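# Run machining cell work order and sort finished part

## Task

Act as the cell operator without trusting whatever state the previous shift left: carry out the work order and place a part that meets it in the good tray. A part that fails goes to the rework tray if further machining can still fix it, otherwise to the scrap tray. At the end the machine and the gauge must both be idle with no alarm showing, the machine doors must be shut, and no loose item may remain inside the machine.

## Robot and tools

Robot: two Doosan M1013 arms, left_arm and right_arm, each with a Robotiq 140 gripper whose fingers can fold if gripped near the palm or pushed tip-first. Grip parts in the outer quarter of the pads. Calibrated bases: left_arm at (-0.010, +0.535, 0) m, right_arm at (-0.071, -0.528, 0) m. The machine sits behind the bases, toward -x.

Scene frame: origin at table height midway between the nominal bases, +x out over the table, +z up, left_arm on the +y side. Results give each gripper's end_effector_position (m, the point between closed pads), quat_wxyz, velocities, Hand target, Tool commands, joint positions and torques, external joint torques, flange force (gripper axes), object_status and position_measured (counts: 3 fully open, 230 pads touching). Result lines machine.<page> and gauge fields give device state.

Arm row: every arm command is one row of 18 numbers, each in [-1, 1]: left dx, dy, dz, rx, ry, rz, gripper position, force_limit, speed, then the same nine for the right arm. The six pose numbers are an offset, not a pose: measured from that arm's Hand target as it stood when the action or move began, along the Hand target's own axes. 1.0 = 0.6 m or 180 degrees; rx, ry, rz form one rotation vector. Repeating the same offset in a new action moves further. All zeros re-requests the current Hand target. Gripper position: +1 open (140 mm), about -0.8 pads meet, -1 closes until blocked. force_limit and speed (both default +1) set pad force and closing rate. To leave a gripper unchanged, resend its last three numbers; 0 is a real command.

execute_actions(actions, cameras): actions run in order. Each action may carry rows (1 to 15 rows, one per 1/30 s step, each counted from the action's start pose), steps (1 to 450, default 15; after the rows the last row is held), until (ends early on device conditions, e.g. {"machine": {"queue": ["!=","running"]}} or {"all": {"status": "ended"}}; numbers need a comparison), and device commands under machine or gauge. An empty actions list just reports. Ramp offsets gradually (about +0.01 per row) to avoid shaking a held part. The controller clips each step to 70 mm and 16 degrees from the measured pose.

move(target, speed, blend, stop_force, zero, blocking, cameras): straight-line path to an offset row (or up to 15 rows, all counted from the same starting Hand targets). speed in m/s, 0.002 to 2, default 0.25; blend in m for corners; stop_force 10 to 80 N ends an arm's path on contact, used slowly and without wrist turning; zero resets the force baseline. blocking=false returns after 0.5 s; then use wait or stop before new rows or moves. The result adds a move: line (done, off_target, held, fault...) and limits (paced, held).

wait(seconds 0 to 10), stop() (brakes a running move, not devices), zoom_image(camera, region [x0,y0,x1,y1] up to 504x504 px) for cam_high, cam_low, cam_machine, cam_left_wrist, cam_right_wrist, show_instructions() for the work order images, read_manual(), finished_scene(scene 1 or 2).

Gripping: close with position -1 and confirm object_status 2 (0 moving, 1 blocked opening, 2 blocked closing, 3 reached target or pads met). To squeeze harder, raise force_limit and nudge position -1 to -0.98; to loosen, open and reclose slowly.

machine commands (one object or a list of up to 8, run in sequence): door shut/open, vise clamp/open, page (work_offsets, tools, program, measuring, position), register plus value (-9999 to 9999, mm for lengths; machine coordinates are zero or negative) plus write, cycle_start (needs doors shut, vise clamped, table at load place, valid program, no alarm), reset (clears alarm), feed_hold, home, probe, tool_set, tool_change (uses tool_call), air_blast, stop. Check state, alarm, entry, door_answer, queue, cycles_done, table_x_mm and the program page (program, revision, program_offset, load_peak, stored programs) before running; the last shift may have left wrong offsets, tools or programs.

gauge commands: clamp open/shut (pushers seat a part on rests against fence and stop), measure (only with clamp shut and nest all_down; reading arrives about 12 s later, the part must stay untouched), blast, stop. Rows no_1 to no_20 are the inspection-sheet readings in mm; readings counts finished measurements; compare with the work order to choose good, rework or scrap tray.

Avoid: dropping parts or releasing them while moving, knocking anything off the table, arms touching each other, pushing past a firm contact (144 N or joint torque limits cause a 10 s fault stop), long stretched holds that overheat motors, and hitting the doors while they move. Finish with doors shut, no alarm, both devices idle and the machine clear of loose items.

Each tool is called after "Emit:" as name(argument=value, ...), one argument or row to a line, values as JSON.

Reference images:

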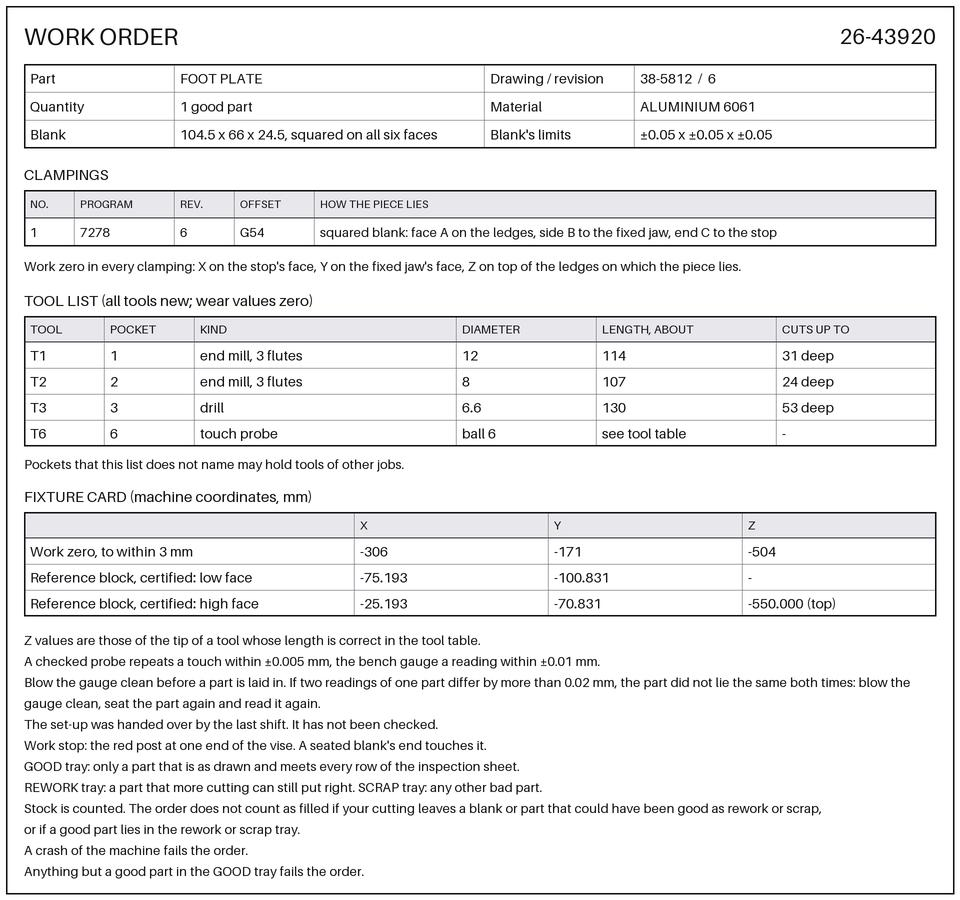

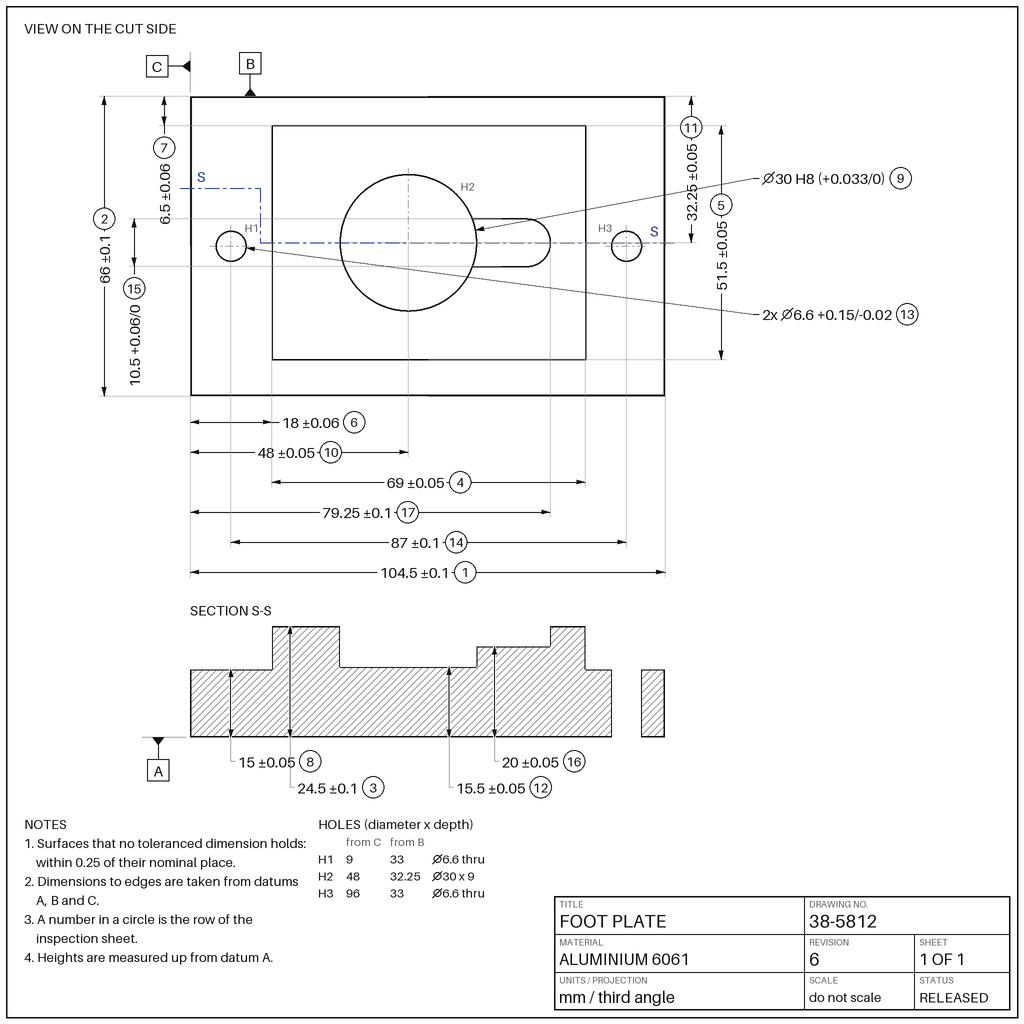

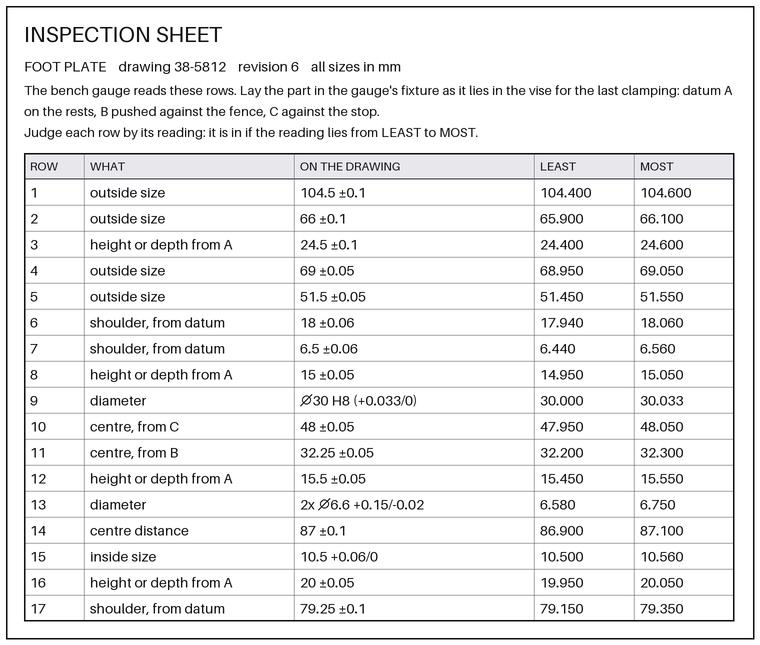

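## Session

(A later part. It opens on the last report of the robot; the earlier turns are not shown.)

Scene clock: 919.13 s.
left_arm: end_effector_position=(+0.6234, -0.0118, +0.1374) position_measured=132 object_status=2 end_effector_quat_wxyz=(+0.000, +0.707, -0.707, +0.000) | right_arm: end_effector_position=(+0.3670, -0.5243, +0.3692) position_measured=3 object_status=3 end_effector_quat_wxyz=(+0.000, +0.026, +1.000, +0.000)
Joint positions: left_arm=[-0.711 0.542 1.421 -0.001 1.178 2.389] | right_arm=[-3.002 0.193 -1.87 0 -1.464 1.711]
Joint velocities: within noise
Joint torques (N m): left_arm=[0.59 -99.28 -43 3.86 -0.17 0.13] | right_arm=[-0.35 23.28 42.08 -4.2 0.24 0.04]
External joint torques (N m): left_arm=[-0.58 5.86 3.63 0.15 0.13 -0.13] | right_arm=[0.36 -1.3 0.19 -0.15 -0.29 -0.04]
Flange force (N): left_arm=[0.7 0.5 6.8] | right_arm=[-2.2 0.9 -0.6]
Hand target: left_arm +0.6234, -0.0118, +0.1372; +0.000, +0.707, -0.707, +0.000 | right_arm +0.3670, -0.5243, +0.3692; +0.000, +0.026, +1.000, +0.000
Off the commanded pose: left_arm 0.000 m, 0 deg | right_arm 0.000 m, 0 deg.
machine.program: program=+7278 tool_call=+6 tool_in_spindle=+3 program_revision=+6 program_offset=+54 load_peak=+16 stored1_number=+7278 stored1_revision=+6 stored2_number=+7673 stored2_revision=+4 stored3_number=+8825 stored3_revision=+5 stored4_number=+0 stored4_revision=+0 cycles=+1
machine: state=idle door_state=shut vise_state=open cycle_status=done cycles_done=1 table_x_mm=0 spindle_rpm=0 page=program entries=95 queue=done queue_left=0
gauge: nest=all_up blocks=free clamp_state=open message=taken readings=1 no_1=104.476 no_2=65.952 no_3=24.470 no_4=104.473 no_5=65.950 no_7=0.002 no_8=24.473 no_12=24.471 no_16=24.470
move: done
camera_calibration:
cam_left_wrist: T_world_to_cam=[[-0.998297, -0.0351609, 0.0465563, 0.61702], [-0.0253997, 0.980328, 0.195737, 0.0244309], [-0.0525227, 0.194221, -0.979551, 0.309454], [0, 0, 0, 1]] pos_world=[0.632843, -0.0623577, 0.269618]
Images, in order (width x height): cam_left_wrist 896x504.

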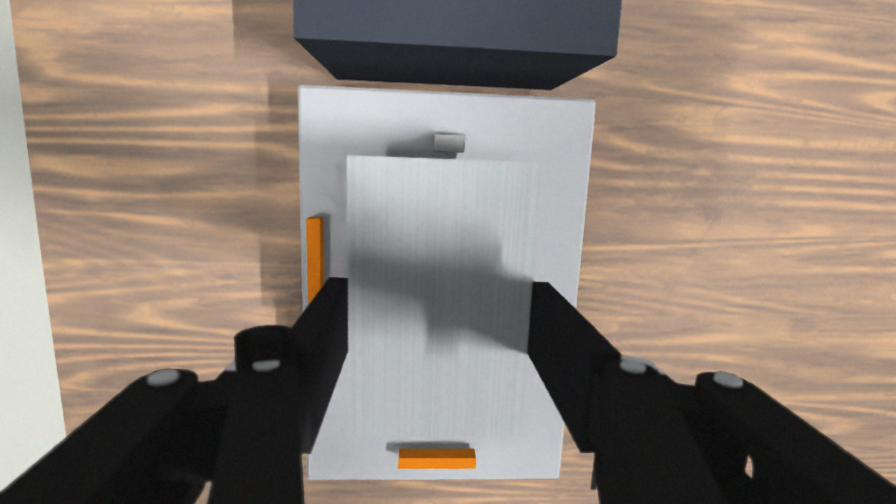

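Emit:
move(
  target=[
    [0,0,0.0487,0,0,0,-1,0,-1,0,0,0,0,0,0,1,1,1],
    [0,0,0.0735,0,0,0,-1,0,-1,0,0,0,0,0,0,1,1,1],
  ],
  speed=[0.05,0.012],
  stop_force=10,
  cameras=[],
)

Emit:
execute_actions(
  actions=[
    {"rows":[[0,0,-0.001,0,0,0,-1,0,-1,0,0,0,0,0,0,1,1,1]],"steps":8},
    {"rows":[[0,0,0,0,0,0,0.15,0,-0.5,0,0,0,0,0,0,1,1,1]],"steps":40},
  ],
  cameras=[],
)

Emit:
move(
  target=[0,0,-0.2,0,0,0,0.15,0,-0.5,0,0,0,0,0,0,1,1,1],
  speed=0.12,
  cameras=[],
)

Emit:
execute_actions(
  actions=[
    {"gauge":{"clamp":"shut"},"steps":90},
    {"gauge":{"clamp":"open"},"steps":75},
    {"gauge":{"clamp":"shut"},"steps":90},
    {"gauge":{"measure":true},"steps":420,"until":{"gauge":{"readings":[">",1]}}},
  ],
  cameras=["cam_left_wrist"],
)

Scene clock: 935.40 s.
left_arm: end_effector_position=(+0.6234, -0.0118, +0.0995) position_measured=132 object_status=2 end_effector_quat_wxyz=(+0.000, +0.707, -0.707, +0.000) | right_arm: end_effector_position=(+0.3670, -0.5243, +0.3692) position_measured=3 object_status=3 end_effector_quat_wxyz=(+0.000, +0.026, +1.000, +0.000)
Joint positions: left_arm=[-0.711 0.567 1.454 -0.001 1.12 2.389] | right_arm=[-3.002 0.193 -1.87 0 -1.464 1.711]
Joint velocities: within noise
Joint torques (N m): left_arm=[1.7 -80 -33.4 3.75 -2.1 0.14] | right_arm=[-0.37 23.44 41.97 -4.19 0.24 0.09]
External joint torques (N m): left_arm=[-1.86 -14.23 -4.9 0.14 2.05 -0.14] | right_arm=[0.55 -1.7 0.28 -0.15 -0.28 -0.09]
Flange force (N): left_arm=[-2.8 6.9 -17.2] | right_arm=[-3.0 1.3 -0.7]
Hand target: left_arm +0.6234, -0.0118, +0.0995; +0.000, +0.707, -0.707, +0.000 (not the last commanded pose) | right_arm +0.3670, -0.5243, +0.3692; +0.000, +0.026, +1.000, +0.000
Off the commanded pose: left_arm 0.006 m, 0 deg | right_arm 0.000 m, 0 deg.
machine.program: program=+7278 tool_call=+6 tool_in_spindle=+3 program_revision=+6 program_offset=+54 load_peak=+16 stored1_number=+7278 stored1_revision=+6 stored2_number=+7673 stored2_revision=+4 stored3_number=+8825 stored3_revision=+5 stored4_number=+0 stored4_revision=+0 cycles=+1
machine: state=idle door_state=shut vise_state=open cycle_status=done cycles_done=1 table_x_mm=0 spindle_rpm=0 page=program entries=95 queue=done queue_left=0
gauge: nest=some_down blocks=free clamp_state=open message=taken readings=1 no_1=104.476 no_2=65.952 no_3=24.470 no_4=104.473 no_5=65.950 no_7=0.002 no_8=24.473 no_12=24.471 no_16=24.470
move: contact (left_arm); path passed 1 of 2 targets
No camera images: "cameras" was empty.

Scene clock: 937.20 s.
left_arm: end_effector_position=(+0.6234, -0.0118, +0.1001) position_measured=110 object_status=3 end_effector_quat_wxyz=(+0.000, +0.707, -0.707, +0.000) | right_arm: end_effector_position=(+0.3670, -0.5243, +0.3692) position_measured=3 object_status=3 end_effector_quat_wxyz=(+0.000, +0.026, +1.000, +0.000)
Joint positions: left_arm=[-0.711 0.567 1.453 -0.001 1.121 2.389] | right_arm=[-3.002 0.193 -1.87 0 -1.464 1.711]
Joint velocities: within noise
Joint torques (N m): left_arm=[0.87 -96.56 -40.04 3.76 -0.16 0.18] | right_arm=[-0.45 23.29 42.06 -4.23 0.24 0.08]
External joint torques (N m): left_arm=[-1.04 1.42 1.37 0.17 0.11 -0.18] | right_arm=[0.49 -1.35 0.21 -0.12 -0.29 -0.08]
External joint torques at the end of the 1st action: left_arm=[-1.13 0.32 -0.81 0.31 -0.73 -0.06] | right_arm=[0.48 -1.56 0.31 -0.15 -0.26 -0.07]
Flange force (N): left_arm=[0.3 1.9 1.9] | right_arm=[-2.3 1.1 -0.6]
Flange force at the end of the 1st action (N): left_arm=[2.2 -0.3 0.7] | right_arm=[-2.8 1.1 -0.7]
Hand target: left_arm +0.6234, -0.0118, +0.1001; +0.000, +0.707, -0.707, +0.000 | right_arm +0.3670, -0.5243, +0.3692; +0.000, +0.026, +1.000, +0.000
Off the commanded pose: left_arm 0.000 m, 0 deg | right_arm 0.000 m, 0 deg.
machine.program: program=+7278 tool_call=+6 tool_in_spindle=+3 program_revision=+6 program_offset=+54 load_peak=+16 stored1_number=+7278 stored1_revision=+6 stored2_number=+7673 stored2_revision=+4 stored3_number=+8825 stored3_revision=+5 stored4_number=+0 stored4_revision=+0 cycles=+1
machine: state=idle door_state=shut vise_state=open cycle_status=done cycles_done=1 table_x_mm=0 spindle_rpm=0 page=program entries=95 queue=done queue_left=0
gauge: nest=some_down blocks=free clamp_state=open message=taken readings=1 no_1=104.476 no_2=65.952 no_3=24.470 no_4=104.473 no_5=65.950 no_7=0.002 no_8=24.473 no_12=24.471 no_16=24.470
No camera images: "cameras" was empty.

Scene clock: 938.53 s.
left_arm: end_effector_position=(+0.6234, -0.0118, +0.2201) position_measured=110 object_status=3 end_effector_quat_wxyz=(+0.000, +0.707, -0.707, +0.000) | right_arm: end_effector_position=(+0.3670, -0.5243, +0.3692) position_measured=3 object_status=3 end_effector_quat_wxyz=(+0.000, +0.026, +1.000, +0.000)
Joint positions: left_arm=[-0.711 0.498 1.334 0 1.309 2.389] | right_arm=[-3.002 0.193 -1.87 0 -1.464 1.711]
Joint velocities: within noise
Joint torques (N m): left_arm=[0.75 -92.88 -42.84 4 -0.1 0.1] | right_arm=[-0.35 23.37 41.97 -4.17 0.25 0.09]
External joint torques (N m): left_arm=[-0.77 0.64 1.21 0.23 0.05 -0.1] | right_arm=[0.33 -1.47 0.2 -0.16 -0.3 -0.09]
Flange force (N): left_arm=[-0.5 2.2 1.6] | right_arm=[-2.6 0.7 -0.6]
Hand target: left_arm +0.6235, -0.0118, +0.2201; +0.000, +0.707, -0.707, +0.000 | right_arm +0.3670, -0.5243, +0.3692; +0.000, +0.026, +1.000, +0.000
Off the commanded pose: left_arm 0.000 m, 0 deg | right_arm 0.000 m, 0 deg.
machine.program: program=+7278 tool_call=+6 tool_in_spindle=+3 program_revision=+6 program_offset=+54 load_peak=+16 stored1_number=+7278 stored1_revision=+6 stored2_number=+7673 stored2_revision=+4 stored3_number=+8825 stored3_revision=+5 stored4_number=+0 stored4_revision=+0 cycles=+1
machine: state=idle door_state=shut vise_state=open cycle_status=done cycles_done=1 table_x_mm=0 spindle_rpm=0 page=program entries=95 queue=done queue_left=0
gauge: nest=some_down blocks=free clamp_state=open message=taken readings=1 no_1=104.476 no_2=65.952 no_3=24.470 no_4=104.473 no_5=65.950 no_7=0.002 no_8=24.473 no_12=24.471 no_16=24.470
move: done
No camera images: "cameras" was empty.

Scene clock: 959.23 s.
left_arm: end_effector_position=(+0.6235, -0.0118, +0.2201) position_measured=110 object_status=3 end_effector_quat_wxyz=(+0.000, +0.707, -0.707, +0.000) | right_arm: end_effector_position=(+0.3670, -0.5243, +0.3692) position_measured=3 object_status=3 end_effector_quat_wxyz=(+0.000, +0.026, +1.000, +0.000)
Joint positions: left_arm=[-0.711 0.498 1.334 0 1.309 2.389] | right_arm=[-3.002 0.193 -1.87 0 -1.464 1.711]
Joint velocities: within noise
Joint torques (N m): left_arm=[1.01 -92.6 -42.89 4.04 -0.11 0.07] | right_arm=[-0.55 23.23 42.09 -4.19 0.24 0.06]
External joint torques (N m): left_arm=[-1.01 0.17 1.14 0.21 0.06 -0.07] | right_arm=[0.64 -1.45 0.13 -0.15 -0.29 -0.06]
External joint torques at the end of the 1st action: left_arm=[-0.66 1.1 1.47 0.15 0.12 -0.13] | right_arm=[0.56 -1.26 0.37 -0.19 -0.27 -0.08]
External joint torques at the end of the 2nd action: left_arm=[-0.84 1.61 1.35 0.19 0.04 -0.14] | right_arm=[0.65 -1.27 0.41 -0.19 -0.28 -0.08]
External joint torques at the end of the 3rd action: left_arm=[-0.61 1.6 1.59 0.19 0.13 -0.13] | right_arm=[0.53 -1.3 0.26 -0.14 -0.3 -0.04]
Flange force (N): left_arm=[-0.7 2.8 1.3] | right_arm=[-2.3 1.5 -0.5]
Flange force at the end of the 1st action (N): left_arm=[-0.5 2.0 2.0] | right_arm=[-2.3 1.3 -0.9]
Flange force at the end of the 2nd action (N): left_arm=[0.4 1.3 2.2] | right_arm=[-2.4 1.4 -1.0]
Flange force at the end of the 3rd action (N): left_arm=[-0.2 1.6 2.4] | right_arm=[-2.3 1.2 -0.7]
Hand target: left_arm +0.6235, -0.0118, +0.2201; +0.000, +0.707, -0.707, +0.000 | right_arm +0.3670, -0.5243, +0.3692; +0.000, +0.026, +1.000, +0.000
Tool commands: left_gripper/position=+0.15 left_gripper/force_limit=+0.0 left_gripper/speed=-0.5 right_gripper/position=+1.0 right_gripper/force_limit=+1.0 right_gripper/speed=+1.0
Off the commanded pose: left_arm 0.000 m, 0 deg | right_arm 0.000 m, 0 deg.
machine.program: program=+7278 tool_call=+6 tool_in_spindle=+3 program_revision=+6 program_offset=+54 load_peak=+16 stored1_number=+7278 stored1_revision=+6 stored2_number=+7673 stored2_revision=+4 stored3_number=+8825 stored3_revision=+5 stored4_number=+0 stored4_revision=+0 cycles=+1
machine: state=idle door_state=shut vise_state=open cycle_status=done cycles_done=1 table_x_mm=0 spindle_rpm=0 page=program entries=95 queue=done queue_left=0
gauge: nest=all_down blocks=all clamp_state=shut message=taken readings=2 no_1=104.474 no_2=65.952 no_3=24.472 no_4=68.998 no_5=51.496 no_6=17.996 no_7=6.509 no_8=14.996 no_9=30.018 no_10=47.998 no_11=32.257 no_12=15.494 no_13=6.598 no_14=86.998 no_15=10.534 no_16=19.995 no_17=79.244
camera_calibration:
cam_left_wrist: T_world_to_cam=[[-0.998299, -0.0350679, 0.046577, 0.613166], [-0.0252984, 0.980308, 0.195846, 0.0081195], [-0.0525277, 0.194335, -0.979528, 0.390564], [0, 0, 0, 1]] pos_world=[0.632844, -0.0623574, 0.352419]
Images, in order (width x height): cam_left_wrist 896x504.

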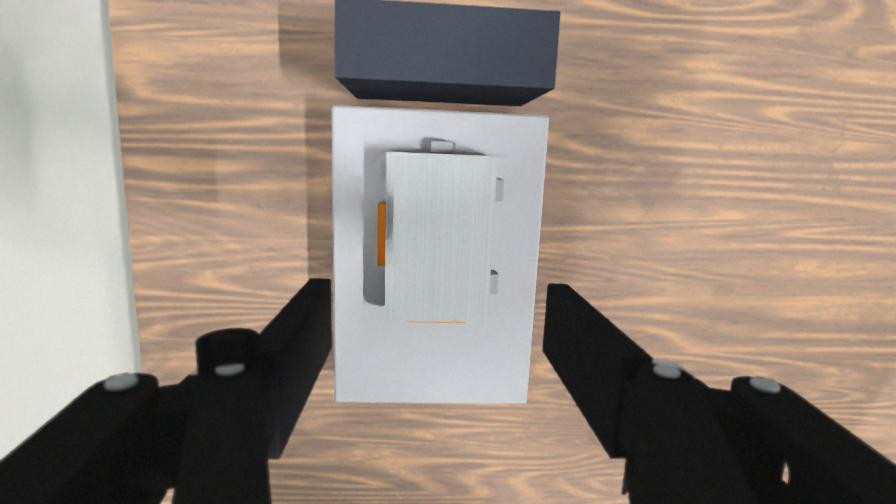

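Emit:
execute_actions(
  actions=[
    {"gauge":{"clamp":"open"},"rows":[[0,0,0,0,0,0,0.3,0,-0.5,0,0,0,0,0,0,1,1,1]],"steps":60},
  ],
  cameras=[],
)

Emit:
move(
  target=[
    [0.0042,0.0048,0.15,0,0,0,0.3,0,-0.5,0,0,0,0,0,0,1,1,1],
    [0.0042,0.0048,0.1975,0,0,0,0.3,0,-0.5,0,0,0,0,0,0,1,1,1],
  ],
  speed=[0.12,0.06],
  blend=[0.01,0],
  cameras=[],
)

Emit:
execute_actions(
  actions=[
    {"rows":[[0,0,0,0,0,0,-1,0,-1,0,0,0,0,0,0,1,1,1]],"steps":60},
  ],
  cameras=["cam_left_wrist"],
)

Scene clock: 973.33 s.
left_arm: end_effector_position=(+0.6235, -0.0118, +0.2201) position_measured=91 object_status=3 end_effector_quat_wxyz=(+0.000, +0.707, -0.707, +0.000) | right_arm: end_effector_position=(+0.3670, -0.5243, +0.3692) position_measured=3 object_status=3 end_effector_quat_wxyz=(+0.000, +0.026, +1.000, +0.000)
Joint positions: left_arm=[-0.711 0.498 1.334 0 1.309 2.389] | right_arm=[-3.002 0.193 -1.87 0 -1.464 1.711]
Joint velocities: within noise
Joint torques (N m): left_arm=[0.85 -93.02 -42.76 4.03 -0.14 0.12] | right_arm=[-0.32 23.35 42.04 -4.2 0.24 0.06]
External joint torques (N m): left_arm=[-0.88 1.37 1.42 0.18 0.09 -0.12] | right_arm=[0.41 -1.43 0.31 -0.14 -0.28 -0.05]
Flange force (N): left_arm=[0.1 1.8 2.1] | right_arm=[-2.6 1.0 -0.8]
Hand target: left_arm +0.6235, -0.0118, +0.2201; +0.000, +0.707, -0.707, +0.000 | right_arm +0.3670, -0.5243, +0.3692; +0.000, +0.026, +1.000, +0.000
Off the commanded pose: left_arm 0.000 m, 0 deg | right_arm 0.000 m, 0 deg.
machine.program: program=+7278 tool_call=+6 tool_in_spindle=+3 program_revision=+6 program_offset=+54 load_peak=+16 stored1_number=+7278 stored1_revision=+6 stored2_number=+7673 stored2_revision=+4 stored3_number=+8825 stored3_revision=+5 stored4_number=+0 stored4_revision=+0 cycles=+1
machine: state=idle door_state=shut vise_state=open cycle_status=done cycles_done=1 table_x_mm=0 spindle_rpm=0 page=program entries=95 queue=done queue_left=0
gauge: nest=all_down blocks=all clamp_state=between message=taken readings=2 no_1=104.474 no_2=65.952 no_3=24.472 no_4=68.998 no_5=51.496 no_6=17.996 no_7=6.509 no_8=14.996 no_9=30.018 no_10=47.998 no_11=32.257 no_12=15.494 no_13=6.598 no_14=86.998 no_15=10.534 no_16=19.995 no_17=79.244
No camera images: "cameras" was empty.

Scene clock: 974.83 s.
left_arm: end_effector_position=(+0.6206, -0.0143, +0.1016) position_measured=91 object_status=3 end_effector_quat_wxyz=(+0.000, +0.707, -0.707, +0.000) | right_arm: end_effector_position=(+0.3670, -0.5243, +0.3692) position_measured=3 object_status=3 end_effector_quat_wxyz=(+0.000, +0.026, +1.000, +0.000)
Joint positions: left_arm=[-0.715 0.565 1.453 0 1.123 2.384] | right_arm=[-3.002 0.193 -1.87 0 -1.464 1.711]
Joint velocities: within noise
Joint torques (N m): left_arm=[0.88 -96.44 -39.91 3.76 -0.13 0.09] | right_arm=[-0.39 23.51 42.02 -4.2 0.21 0.07]
External joint torques (N m): left_arm=[-0.9 1.21 1.13 0.18 0.07 -0.09] | right_arm=[0.34 -1.53 0.36 -0.16 -0.25 -0.07]
Flange force (N): left_arm=[0.3 1.5 1.7] | right_arm=[-2.9 0.8 -0.8]
Hand target: left_arm +0.6205, -0.0143, +0.1016; +0.000, +0.707, -0.707, +0.000 | right_arm +0.3670, -0.5243, +0.3692; +0.000, +0.026, +1.000, +0.000
Off the commanded pose: left_arm 0.000 m, 0 deg | right_arm 0.000 m, 0 deg.
machine.program: program=+7278 tool_call=+6 tool_in_spindle=+3 program_revision=+6 program_offset=+54 load_peak=+16 stored1_number=+7278 stored1_revision=+6 stored2_number=+7673 stored2_revision=+4 stored3_number=+8825 stored3_revision=+5 stored4_number=+0 stored4_revision=+0 cycles=+1
machine: state=idle door_state=shut vise_state=open cycle_status=done cycles_done=1 table_x_mm=0 spindle_rpm=0 page=program entries=95 queue=done queue_left=0
gauge: nest=all_down blocks=all clamp_state=open message=taken readings=2 no_1=104.474 no_2=65.952 no_3=24.472 no_4=68.998 no_5=51.496 no_6=17.996 no_7=6.509 no_8=14.996 no_9=30.018 no_10=47.998 no_11=32.257 no_12=15.494 no_13=6.598 no_14=86.998 no_15=10.534 no_16=19.995 no_17=79.244
move: done
No camera images: "cameras" was empty.

Scene clock: 977.03 s.
left_arm: end_effector_position=(+0.6205, -0.0143, +0.1016) position_measured=132 object_status=2 end_effector_quat_wxyz=(+0.000, +0.707, -0.707, +0.000) | right_arm: end_effector_position=(+0.3670, -0.5243, +0.3692) position_measured=3 object_status=3 end_effector_quat_wxyz=(+0.000, +0.026, +1.000, +0.000)
Joint positions: left_arm=[-0.715 0.565 1.453 -0.001 1.123 2.384] | right_arm=[-3.002 0.193 -1.87 0 -1.464 1.711]
Joint velocities: within noise
Joint torques (N m): left_arm=[1.09 -84.43 -35.3 4.02 -1.73 0.01] | right_arm=[-0.43 23.38 42.04 -4.19 0.26 0.06]
External joint torques (N m): left_arm=[-1.2 -10.45 -3.34 -0.09 1.69 -0.01] | right_arm=[0.4 -1.31 0.33 -0.17 -0.31 -0.06]
Flange force (N): left_arm=[-2.6 5.2 -12.6] | right_arm=[-2.4 0.9 -0.9]
Hand target: left_arm +0.6205, -0.0143, +0.1016; +0.000, +0.707, -0.707, +0.000 | right_arm +0.3670, -0.5243, +0.3692; +0.000, +0.026, +1.000, +0.000
Off the commanded pose: left_arm 0.000 m, 0 deg | right_arm 0.000 m, 0 deg.
machine.program: program=+7278 tool_call=+6 tool_in_spindle=+3 program_revision=+6 program_offset=+54 load_peak=+16 stored1_number=+7278 stored1_revision=+6 stored2_number=+7673 stored2_revision=+4 stored3_number=+8825 stored3_revision=+5 stored4_number=+0 stored4_revision=+0 cycles=+1
machine: state=idle door_state=shut vise_state=open cycle_status=done cycles_done=1 table_x_mm=0 spindle_rpm=0 page=program entries=95 queue=done queue_left=0
gauge: nest=some_down blocks=stop clamp_state=open message=taken readings=2 no_1=104.474 no_2=65.952 no_3=24.472 no_4=68.998 no_5=51.496 no_6=17.996 no_7=6.509 no_8=14.996 no_9=30.018 no_10=47.998 no_11=32.257 no_12=15.494 no_13=6.598 no_14=86.998 no_15=10.534 no_16=19.995 no_17=79.244
camera_calibration:
cam_left_wrist: T_world_to_cam=[[-0.998299, -0.0350679, 0.046577, 0.615702], [-0.0252984, 0.980308, 0.195846, 0.0337047], [-0.0525277, 0.194335, -0.979528, 0.274823], [0, 0, 0, 1]] pos_world=[0.629944, -0.0648574, 0.233919]
Images, in order (width x height): cam_left_wrist 896x504.

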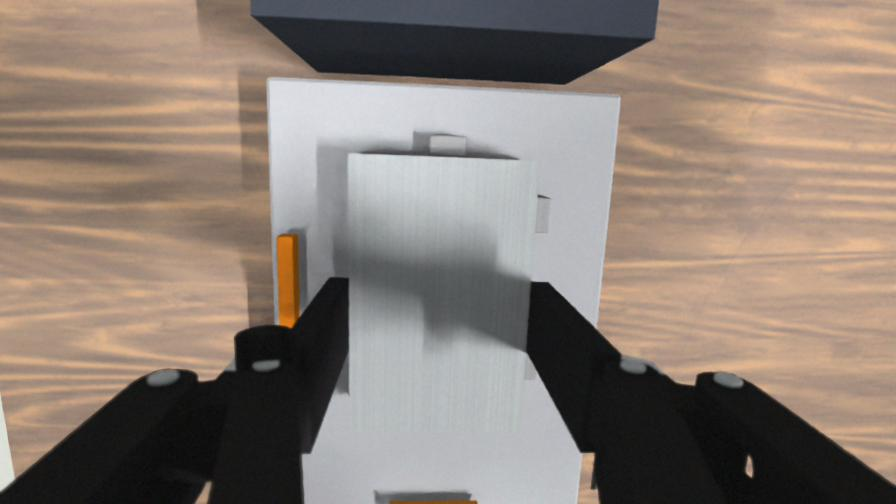

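Emit:
move(
  target=[
    [0,0,-0.38,0,0,0,-1,0,-1,0,0,0,0,0,0,1,1,1],
    [-0.5938,-0.0408,-0.42,0,0,0,-1,0,-1,0,0,0,0,0,0,1,1,1],
    [-0.5938,-0.0408,-0.12,0,0,0,-1,0,-1,0,0,0,0,0,0,1,1,1],
  ],
  speed=0.22,
  blend=[0.05,0.05,0],
  cameras=["cam_left_wrist","cam_high"],
)

Scene clock: 993.20 s.
left_arm: end_effector_position=(+0.6451, +0.3420, +0.1735) position_measured=132 object_status=2 end_effector_quat_wxyz=(+0.000, +0.707, -0.707, +0.000) | right_arm: end_effector_position=(+0.3670, -0.5243, +0.3692) position_measured=3 object_status=3 end_effector_quat_wxyz=(+0.000, +0.026, +1.000, +0.000)
Joint positions: left_arm=[-0.295 0.291 1.725 -0.001 1.126 2.805] | right_arm=[-3.002 0.193 -1.87 0 -1.464 1.711]
Joint velocities: within noise
Joint torques (N m): left_arm=[0.51 -73.72 -42.17 3.76 -0.18 0.15] | right_arm=[-0.38 23.26 41.87 -4.19 0.24 0.07]
External joint torques (N m): left_arm=[-0.55 4.91 3.46 0.17 0.15 -0.15] | right_arm=[0.48 -1.39 0.42 -0.16 -0.28 -0.07]
Flange force (N): left_arm=[1.1 -0.1 6.7] | right_arm=[-2.7 1.1 -1.0]
Hand target: left_arm +0.6450, +0.3420, +0.1735; +0.000, +0.707, -0.707, +0.000 | right_arm +0.3670, -0.5243, +0.3692; +0.000, +0.026, +1.000, +0.000
Off the commanded pose: left_arm 0.000 m, 0 deg | right_arm 0.000 m, 0 deg.
machine.program: program=+7278 tool_call=+6 tool_in_spindle=+3 program_revision=+6 program_offset=+54 load_peak=+16 stored1_number=+7278 stored1_revision=+6 stored2_number=+7673 stored2_revision=+4 stored3_number=+8825 stored3_revision=+5 stored4_number=+0 stored4_revision=+0 cycles=+1
machine: state=idle door_state=shut vise_state=open cycle_status=done cycles_done=1 table_x_mm=0 spindle_rpm=0 page=program entries=95 queue=done queue_left=0
gauge: nest=all_up blocks=free clamp_state=open message=taken readings=2 no_1=104.474 no_2=65.952 no_3=24.472 no_4=68.998 no_5=51.496 no_6=17.996 no_7=6.509 no_8=14.996 no_9=30.018 no_10=47.998 no_11=32.257 no_12=15.494 no_13=6.598 no_14=86.998 no_15=10.534 no_16=19.995 no_17=79.244
move: done
camera_calibration:
cam_left_wrist: T_world_to_cam=[[-0.998302, -0.0351379, 0.0464593, 0.649365], [-0.0253962, 0.980328, 0.195734, -0.328948], [-0.052423, 0.194222, -0.979556, 0.27727], [0, 0, 0, 1]] pos_world=[0.654444, 0.291442, 0.305818]
Images, in order (width x height): cam_high 896x504, cam_left_wrist 896x504.

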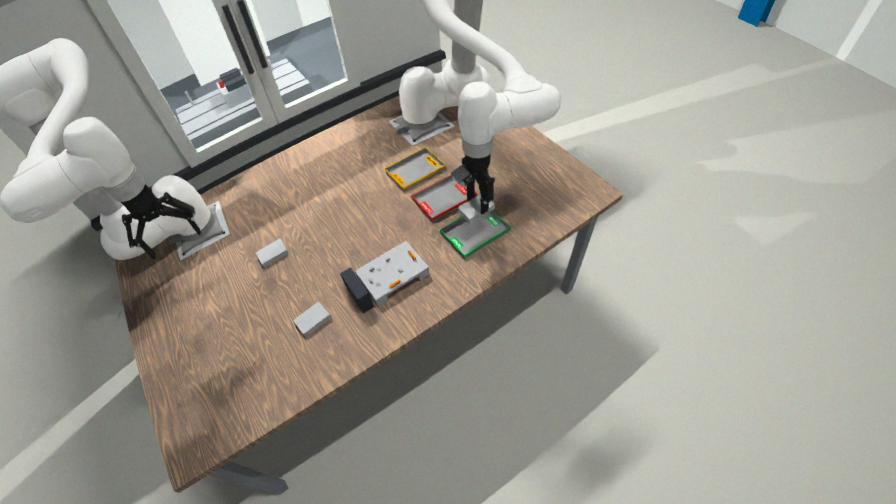

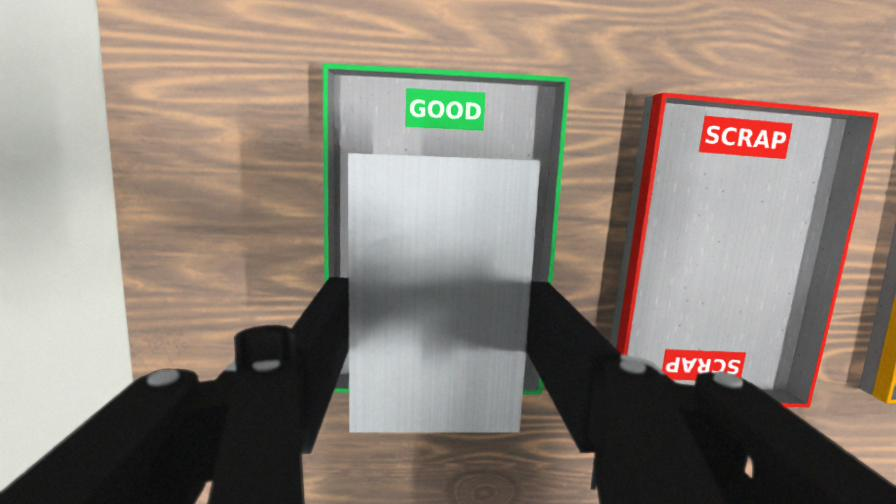

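Emit:
move(
  target=[
    [0.0015,0.0083,0,0,0,0,-1,0,-1,0,0,0,0,0,0,1,1,1],
    [0.0015,0.0083,0.13,0,0,0,-1,0,-1,0,0,0,0,0,0,1,1,1],
  ],
  speed=[0.05,0.12],
  cameras=["cam_left_wrist"],
)

Scene clock: 1010.97 s.
left_arm: end_effector_position=(+0.6400, +0.3410, +0.0955) position_measured=132 object_status=2 end_effector_quat_wxyz=(+0.000, +0.707, -0.707, +0.000) | right_arm: end_effector_position=(+0.3670, -0.5243, +0.3692) position_measured=3 object_status=3 end_effector_quat_wxyz=(+0.000, +0.026, +1.000, +0.000)
Joint positions: left_arm=[-0.299 0.347 1.806 -0.001 0.989 2.801] | right_arm=[-3.002 0.193 -1.87 0 -1.464 1.711]
Joint velocities: within noise
Joint torques (N m): left_arm=[0.86 -75.78 -39.73 3.42 -0.18 0.11] | right_arm=[-0.63 23.32 42 -4.19 0.24 0.03]
External joint torques (N m): left_arm=[-1.05 4.45 3.9 0.21 0.15 -0.11] | right_arm=[0.69 -1.41 0.19 -0.14 -0.29 -0.03]
Flange force (N): left_arm=[1.2 2.1 7.0] | right_arm=[-2.3 1.6 -0.6]
Hand target: left_arm +0.6400, +0.3410, +0.0955; +0.000, +0.707, -0.707, +0.000 | right_arm +0.3670, -0.5243, +0.3692; +0.000, +0.026, +1.000, +0.000
Off the commanded pose: left_arm 0.000 m, 0 deg | right_arm 0.000 m, 0 deg.
machine.program: program=+7278 tool_call=+6 tool_in_spindle=+3 program_revision=+6 program_offset=+54 load_peak=+16 stored1_number=+7278 stored1_revision=+6 stored2_number=+7673 stored2_revision=+4 stored3_number=+8825 stored3_revision=+5 stored4_number=+0 stored4_revision=+0 cycles=+1
machine: state=idle door_state=shut vise_state=open cycle_status=done cycles_done=1 table_x_mm=0 spindle_rpm=0 page=program entries=95 queue=done queue_left=0
gauge: nest=all_up blocks=free clamp_state=open message=taken readings=2 no_1=104.474 no_2=65.952 no_3=24.472 no_4=68.998 no_5=51.496 no_6=17.996 no_7=6.509 no_8=14.996 no_9=30.018 no_10=47.998 no_11=32.257 no_12=15.494 no_13=6.598 no_14=86.998 no_15=10.534 no_16=19.995 no_17=79.244
move: done
camera_calibration:
cam_left_wrist: T_world_to_cam=[[-0.998302, -0.0351379, 0.0464593, 0.647962], [-0.0253962, 0.980328, 0.195734, -0.312827], [-0.052423, 0.194222, -0.979556, 0.200796], [0, 0, 0, 1]] pos_world=[0.649444, 0.290442, 0.227818]
Images, in order (width x height): cam_left_wrist 896x504.

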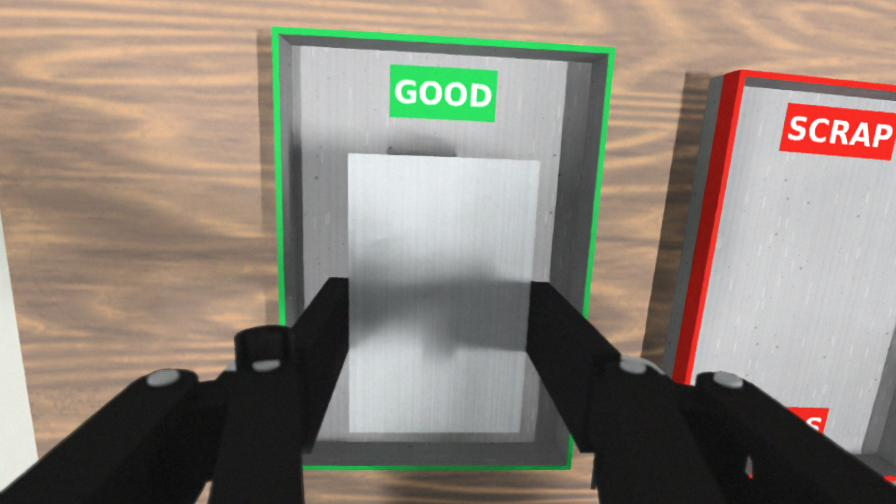

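Emit:
move(
  target=[
    [0,0,0.0617,0,0,0,-1,0,-1,0,0,0,0,0,0,1,1,1],
    [0,0,0.0767,0,0,0,-1,0,-1,0,0,0,0,0,0,1,1,1],
  ],
  speed=[0.05,0.012],
  stop_force=10,
  cameras=[],
)

Emit:
execute_actions(
  actions=[
    {"rows":[[0,0,-0.001,0,0,0,-1,0,-1,0,0,0,0,0,0,1,1,1]],"steps":8},
    {"rows":[[0,0,0,0,0,0,0.15,0,-0.8,0,0,0,0,0,0,1,1,1]],"steps":50},
  ],
  cameras=["cam_left_wrist"],
)

Emit:
move(
  target=[0,0,-0.45,0,0,0,0.15,0,-0.8,0,0,0,0,0,0,1,1,1],
  speed=0.15,
  cameras=["cam_left_wrist","cam_high","cam_machine"],
)

Scene clock: 1034.60 s.
left_arm: end_effector_position=(+0.6400, +0.3410, +0.0534) position_measured=132 object_status=2 end_effector_quat_wxyz=(+0.000, +0.707, -0.707, +0.000) | right_arm: end_effector_position=(+0.3670, -0.5243, +0.3692) position_measured=3 object_status=3 end_effector_quat_wxyz=(+0.000, +0.026, +1.000, +0.000)
Joint positions: left_arm=[-0.299 0.388 1.838 -0.001 0.916 2.801] | right_arm=[-3.002 0.193 -1.87 0 -1.464 1.711]
Joint velocities: within noise
Joint torques (N m): left_arm=[0.3 -54.04 -27.32 3.3 -3.38 0.09] | right_arm=[-0.51 23.23 42.13 -4.19 0.21 0.07]
External joint torques (N m): left_arm=[-0.48 -19.6 -6.74 0.15 3.35 -0.09] | right_arm=[0.5 -1.2 0.17 -0.16 -0.26 -0.07]
Flange force (N): left_arm=[-2.1 9.9 -30.4] | right_arm=[-2.0 1.1 -0.5]
Hand target: left_arm +0.6400, +0.3410, +0.0534; +0.000, +0.707, -0.707, +0.000 (not the last commanded pose) | right_arm +0.3670, -0.5243, +0.3692; +0.000, +0.026, +1.000, +0.000
Off the commanded pose: left_arm 0.004 m, 0 deg | right_arm 0.000 m, 0 deg.
machine.program: program=+7278 tool_call=+6 tool_in_spindle=+3 program_revision=+6 program_offset=+54 load_peak=+16 stored1_number=+7278 stored1_revision=+6 stored2_number=+7673 stored2_revision=+4 stored3_number=+8825 stored3_revision=+5 stored4_number=+0 stored4_revision=+0 cycles=+1
machine: state=idle door_state=shut vise_state=open cycle_status=done cycles_done=1 table_x_mm=0 spindle_rpm=0 page=program entries=95 queue=done queue_left=0
gauge: nest=all_up blocks=free clamp_state=open message=taken readings=2 no_1=104.474 no_2=65.952 no_3=24.472 no_4=68.998 no_5=51.496 no_6=17.996 no_7=6.509 no_8=14.996 no_9=30.018 no_10=47.998 no_11=32.257 no_12=15.494 no_13=6.598 no_14=86.998 no_15=10.534 no_16=19.995 no_17=79.244
move: contact (left_arm); path passed 1 of 2 targets
No camera images: "cameras" was empty.

Scene clock: 1036.73 s.
left_arm: end_effector_position=(+0.6400, +0.3410, +0.0540) position_measured=110 object_status=3 end_effector_quat_wxyz=(+0.000, +0.707, -0.707, +0.000) | right_arm: end_effector_position=(+0.3670, -0.5243, +0.3692) position_measured=3 object_status=3 end_effector_quat_wxyz=(+0.000, +0.026, +1.000, +0.000)
Joint positions: left_arm=[-0.299 0.387 1.837 -0.001 0.917 2.801] | right_arm=[-3.002 0.193 -1.87 0 -1.464 1.711]
Joint velocities: within noise
Joint torques (N m): left_arm=[0.48 -75.11 -35.59 3.31 -0.13 0.13] | right_arm=[-0.48 23.18 41.99 -4.17 0.18 0.08]
External joint torques (N m): left_arm=[-0.55 1.33 1.54 0.15 0.1 -0.13] | right_arm=[0.55 -1.17 0.42 -0.2 -0.23 -0.08]
External joint torques at the end of the 1st action: left_arm=[-0.66 0.96 -0.17 0.22 -0.94 -0.15] | right_arm=[0.54 -1.14 0.23 -0.17 -0.27 -0.08]
Flange force (N): left_arm=[0.6 1.6 2.3] | right_arm=[-2.3 1.2 -0.9]
Flange force at the end of the 1st action (N): left_arm=[1.4 -0.5 2.5] | right_arm=[-2.0 1.2 -0.7]
Hand target: left_arm +0.6400, +0.3410, +0.0540; +0.000, +0.707, -0.707, +0.000 | right_arm +0.3670, -0.5243, +0.3692; +0.000, +0.026, +1.000, +0.000
Off the commanded pose: left_arm 0.000 m, 0 deg | right_arm 0.000 m, 0 deg.
machine.program: program=+7278 tool_call=+6 tool_in_spindle=+3 program_revision=+6 program_offset=+54 load_peak=+16 stored1_number=+7278 stored1_revision=+6 stored2_number=+7673 stored2_revision=+4 stored3_number=+8825 stored3_revision=+5 stored4_number=+0 stored4_revision=+0 cycles=+1
machine: state=idle door_state=shut vise_state=open cycle_status=done cycles_done=1 table_x_mm=0 spindle_rpm=0 page=program entries=95 queue=done queue_left=0
gauge: nest=all_up blocks=free clamp_state=open message=taken readings=2 no_1=104.474 no_2=65.952 no_3=24.472 no_4=68.998 no_5=51.496 no_6=17.996 no_7=6.509 no_8=14.996 no_9=30.018 no_10=47.998 no_11=32.257 no_12=15.494 no_13=6.598 no_14=86.998 no_15=10.534 no_16=19.995 no_17=79.244
camera_calibration:
cam_left_wrist: T_world_to_cam=[[-0.998297, -0.0351648, 0.0465517, 0.649877], [-0.0253992, 0.980308, 0.195833, -0.304715], [-0.0525214, 0.194317, -0.979532, 0.160177], [0, 0, 0, 1]] pos_world=[0.649443, 0.290443, 0.186319]
Images, in order (width x height): cam_left_wrist 896x504.

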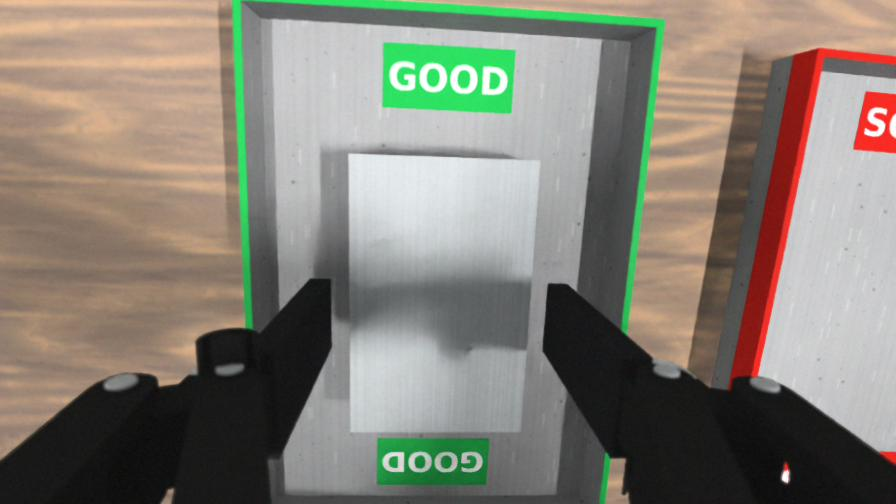

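Scene clock: 1038.87 s.
left_arm: end_effector_position=(+0.6401, +0.3411, +0.3241) position_measured=110 object_status=3 end_effector_quat_wxyz=(+0.000, +0.707, -0.707, +0.000) | right_arm: end_effector_position=(+0.3670, -0.5243, +0.3692) position_measured=3 object_status=3 end_effector_quat_wxyz=(+0.000, +0.026, +1.000, +0.000)
Joint positions: left_arm=[-0.298 0.208 1.547 0 1.386 2.801] | right_arm=[-3.002 0.193 -1.87 0 -1.464 1.711]
Joint velocities: within noise
Joint torques (N m): left_arm=[0.93 -64.88 -42.77 4.14 -0.1 0.1] | right_arm=[-0.27 23.21 42.1 -4.2 0.23 0.07]
External joint torques (N m): left_arm=[-1.09 1.37 0.72 0.12 0.06 -0.1] | right_arm=[0.25 -1.23 0.3 -0.16 -0.26 -0.07]
Flange force (N): left_arm=[1.9 -0.2 1.4] | right_arm=[-2.3 0.6 -0.8]
Hand target: left_arm +0.6401, +0.3411, +0.3240; +0.000, +0.707, -0.707, +0.000 | right_arm +0.3670, -0.5243, +0.3692; +0.000, +0.026, +1.000, +0.000
Off the commanded pose: left_arm 0.000 m, 0 deg | right_arm 0.000 m, 0 deg.
machine.program: program=+7278 tool_call=+6 tool_in_spindle=+3 program_revision=+6 program_offset=+54 load_peak=+16 stored1_number=+7278 stored1_revision=+6 stored2_number=+7673 stored2_revision=+4 stored3_number=+8825 stored3_revision=+5 stored4_number=+0 stored4_revision=+0 cycles=+1
machine: state=idle door_state=shut vise_state=open cycle_status=done cycles_done=1 table_x_mm=0 spindle_rpm=0 page=program entries=95 queue=done queue_left=0
gauge: nest=all_up blocks=free clamp_state=open message=taken readings=2 no_1=104.474 no_2=65.952 no_3=24.472 no_4=68.998 no_5=51.496 no_6=17.996 no_7=6.509 no_8=14.996 no_9=30.018 no_10=47.998 no_11=32.257 no_12=15.494 no_13=6.598 no_14=86.998 no_15=10.534 no_16=19.995 no_17=79.244
move: done
camera_calibration:
cam_left_wrist: T_world_to_cam=[[-0.998307, -0.035126, 0.0463563, 0.637496], [-0.0253994, 0.980309, 0.195828, -0.357801], [-0.0523221, 0.194319, -0.979542, 0.42459], [0, 0, 0, 1]] pos_world=[0.649544, 0.290643, 0.456419]
Images, in order (width x height): cam_high 896x504, cam_machine 896x504, cam_left_wrist 896x504.

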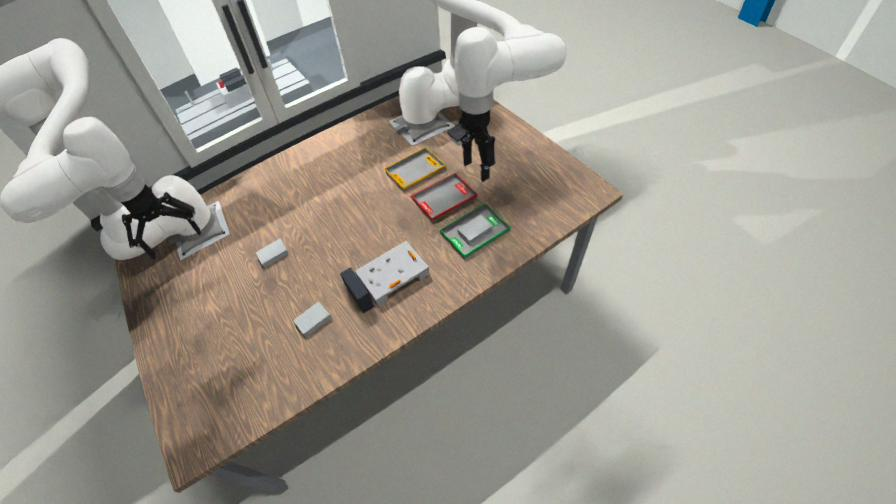

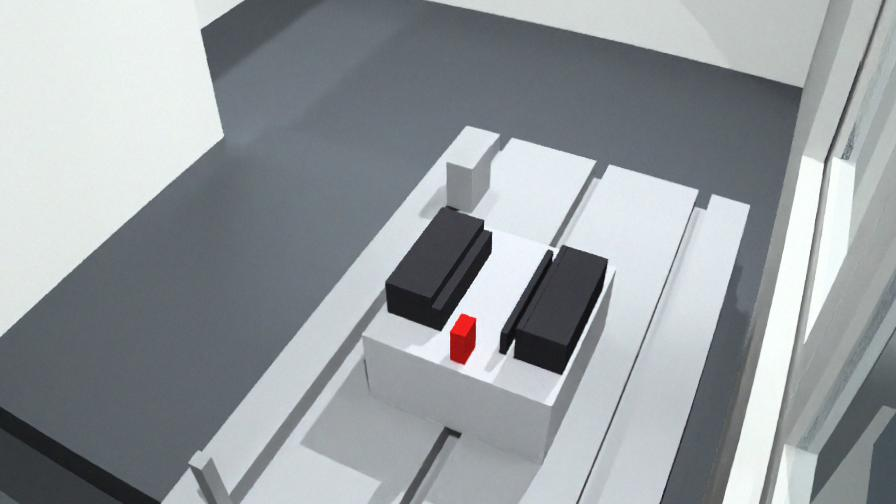

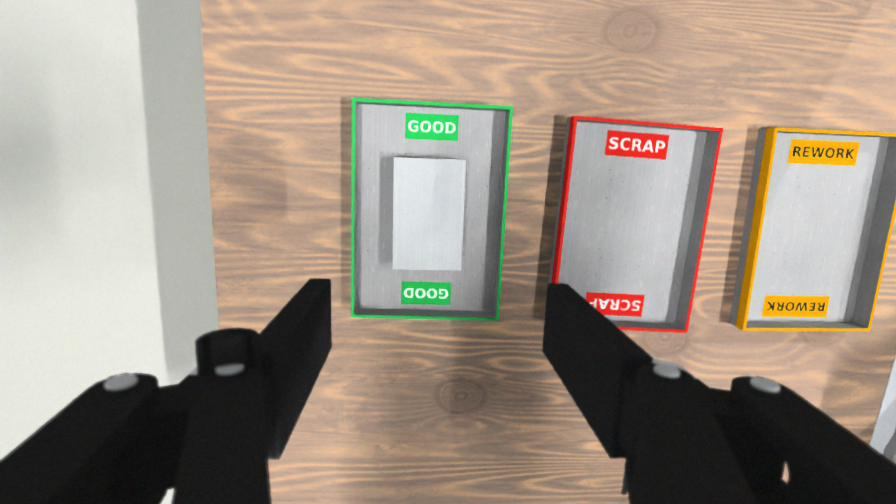

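Emit:
finished_scene(
  scene=2,
)

The scene is finished: the task was done.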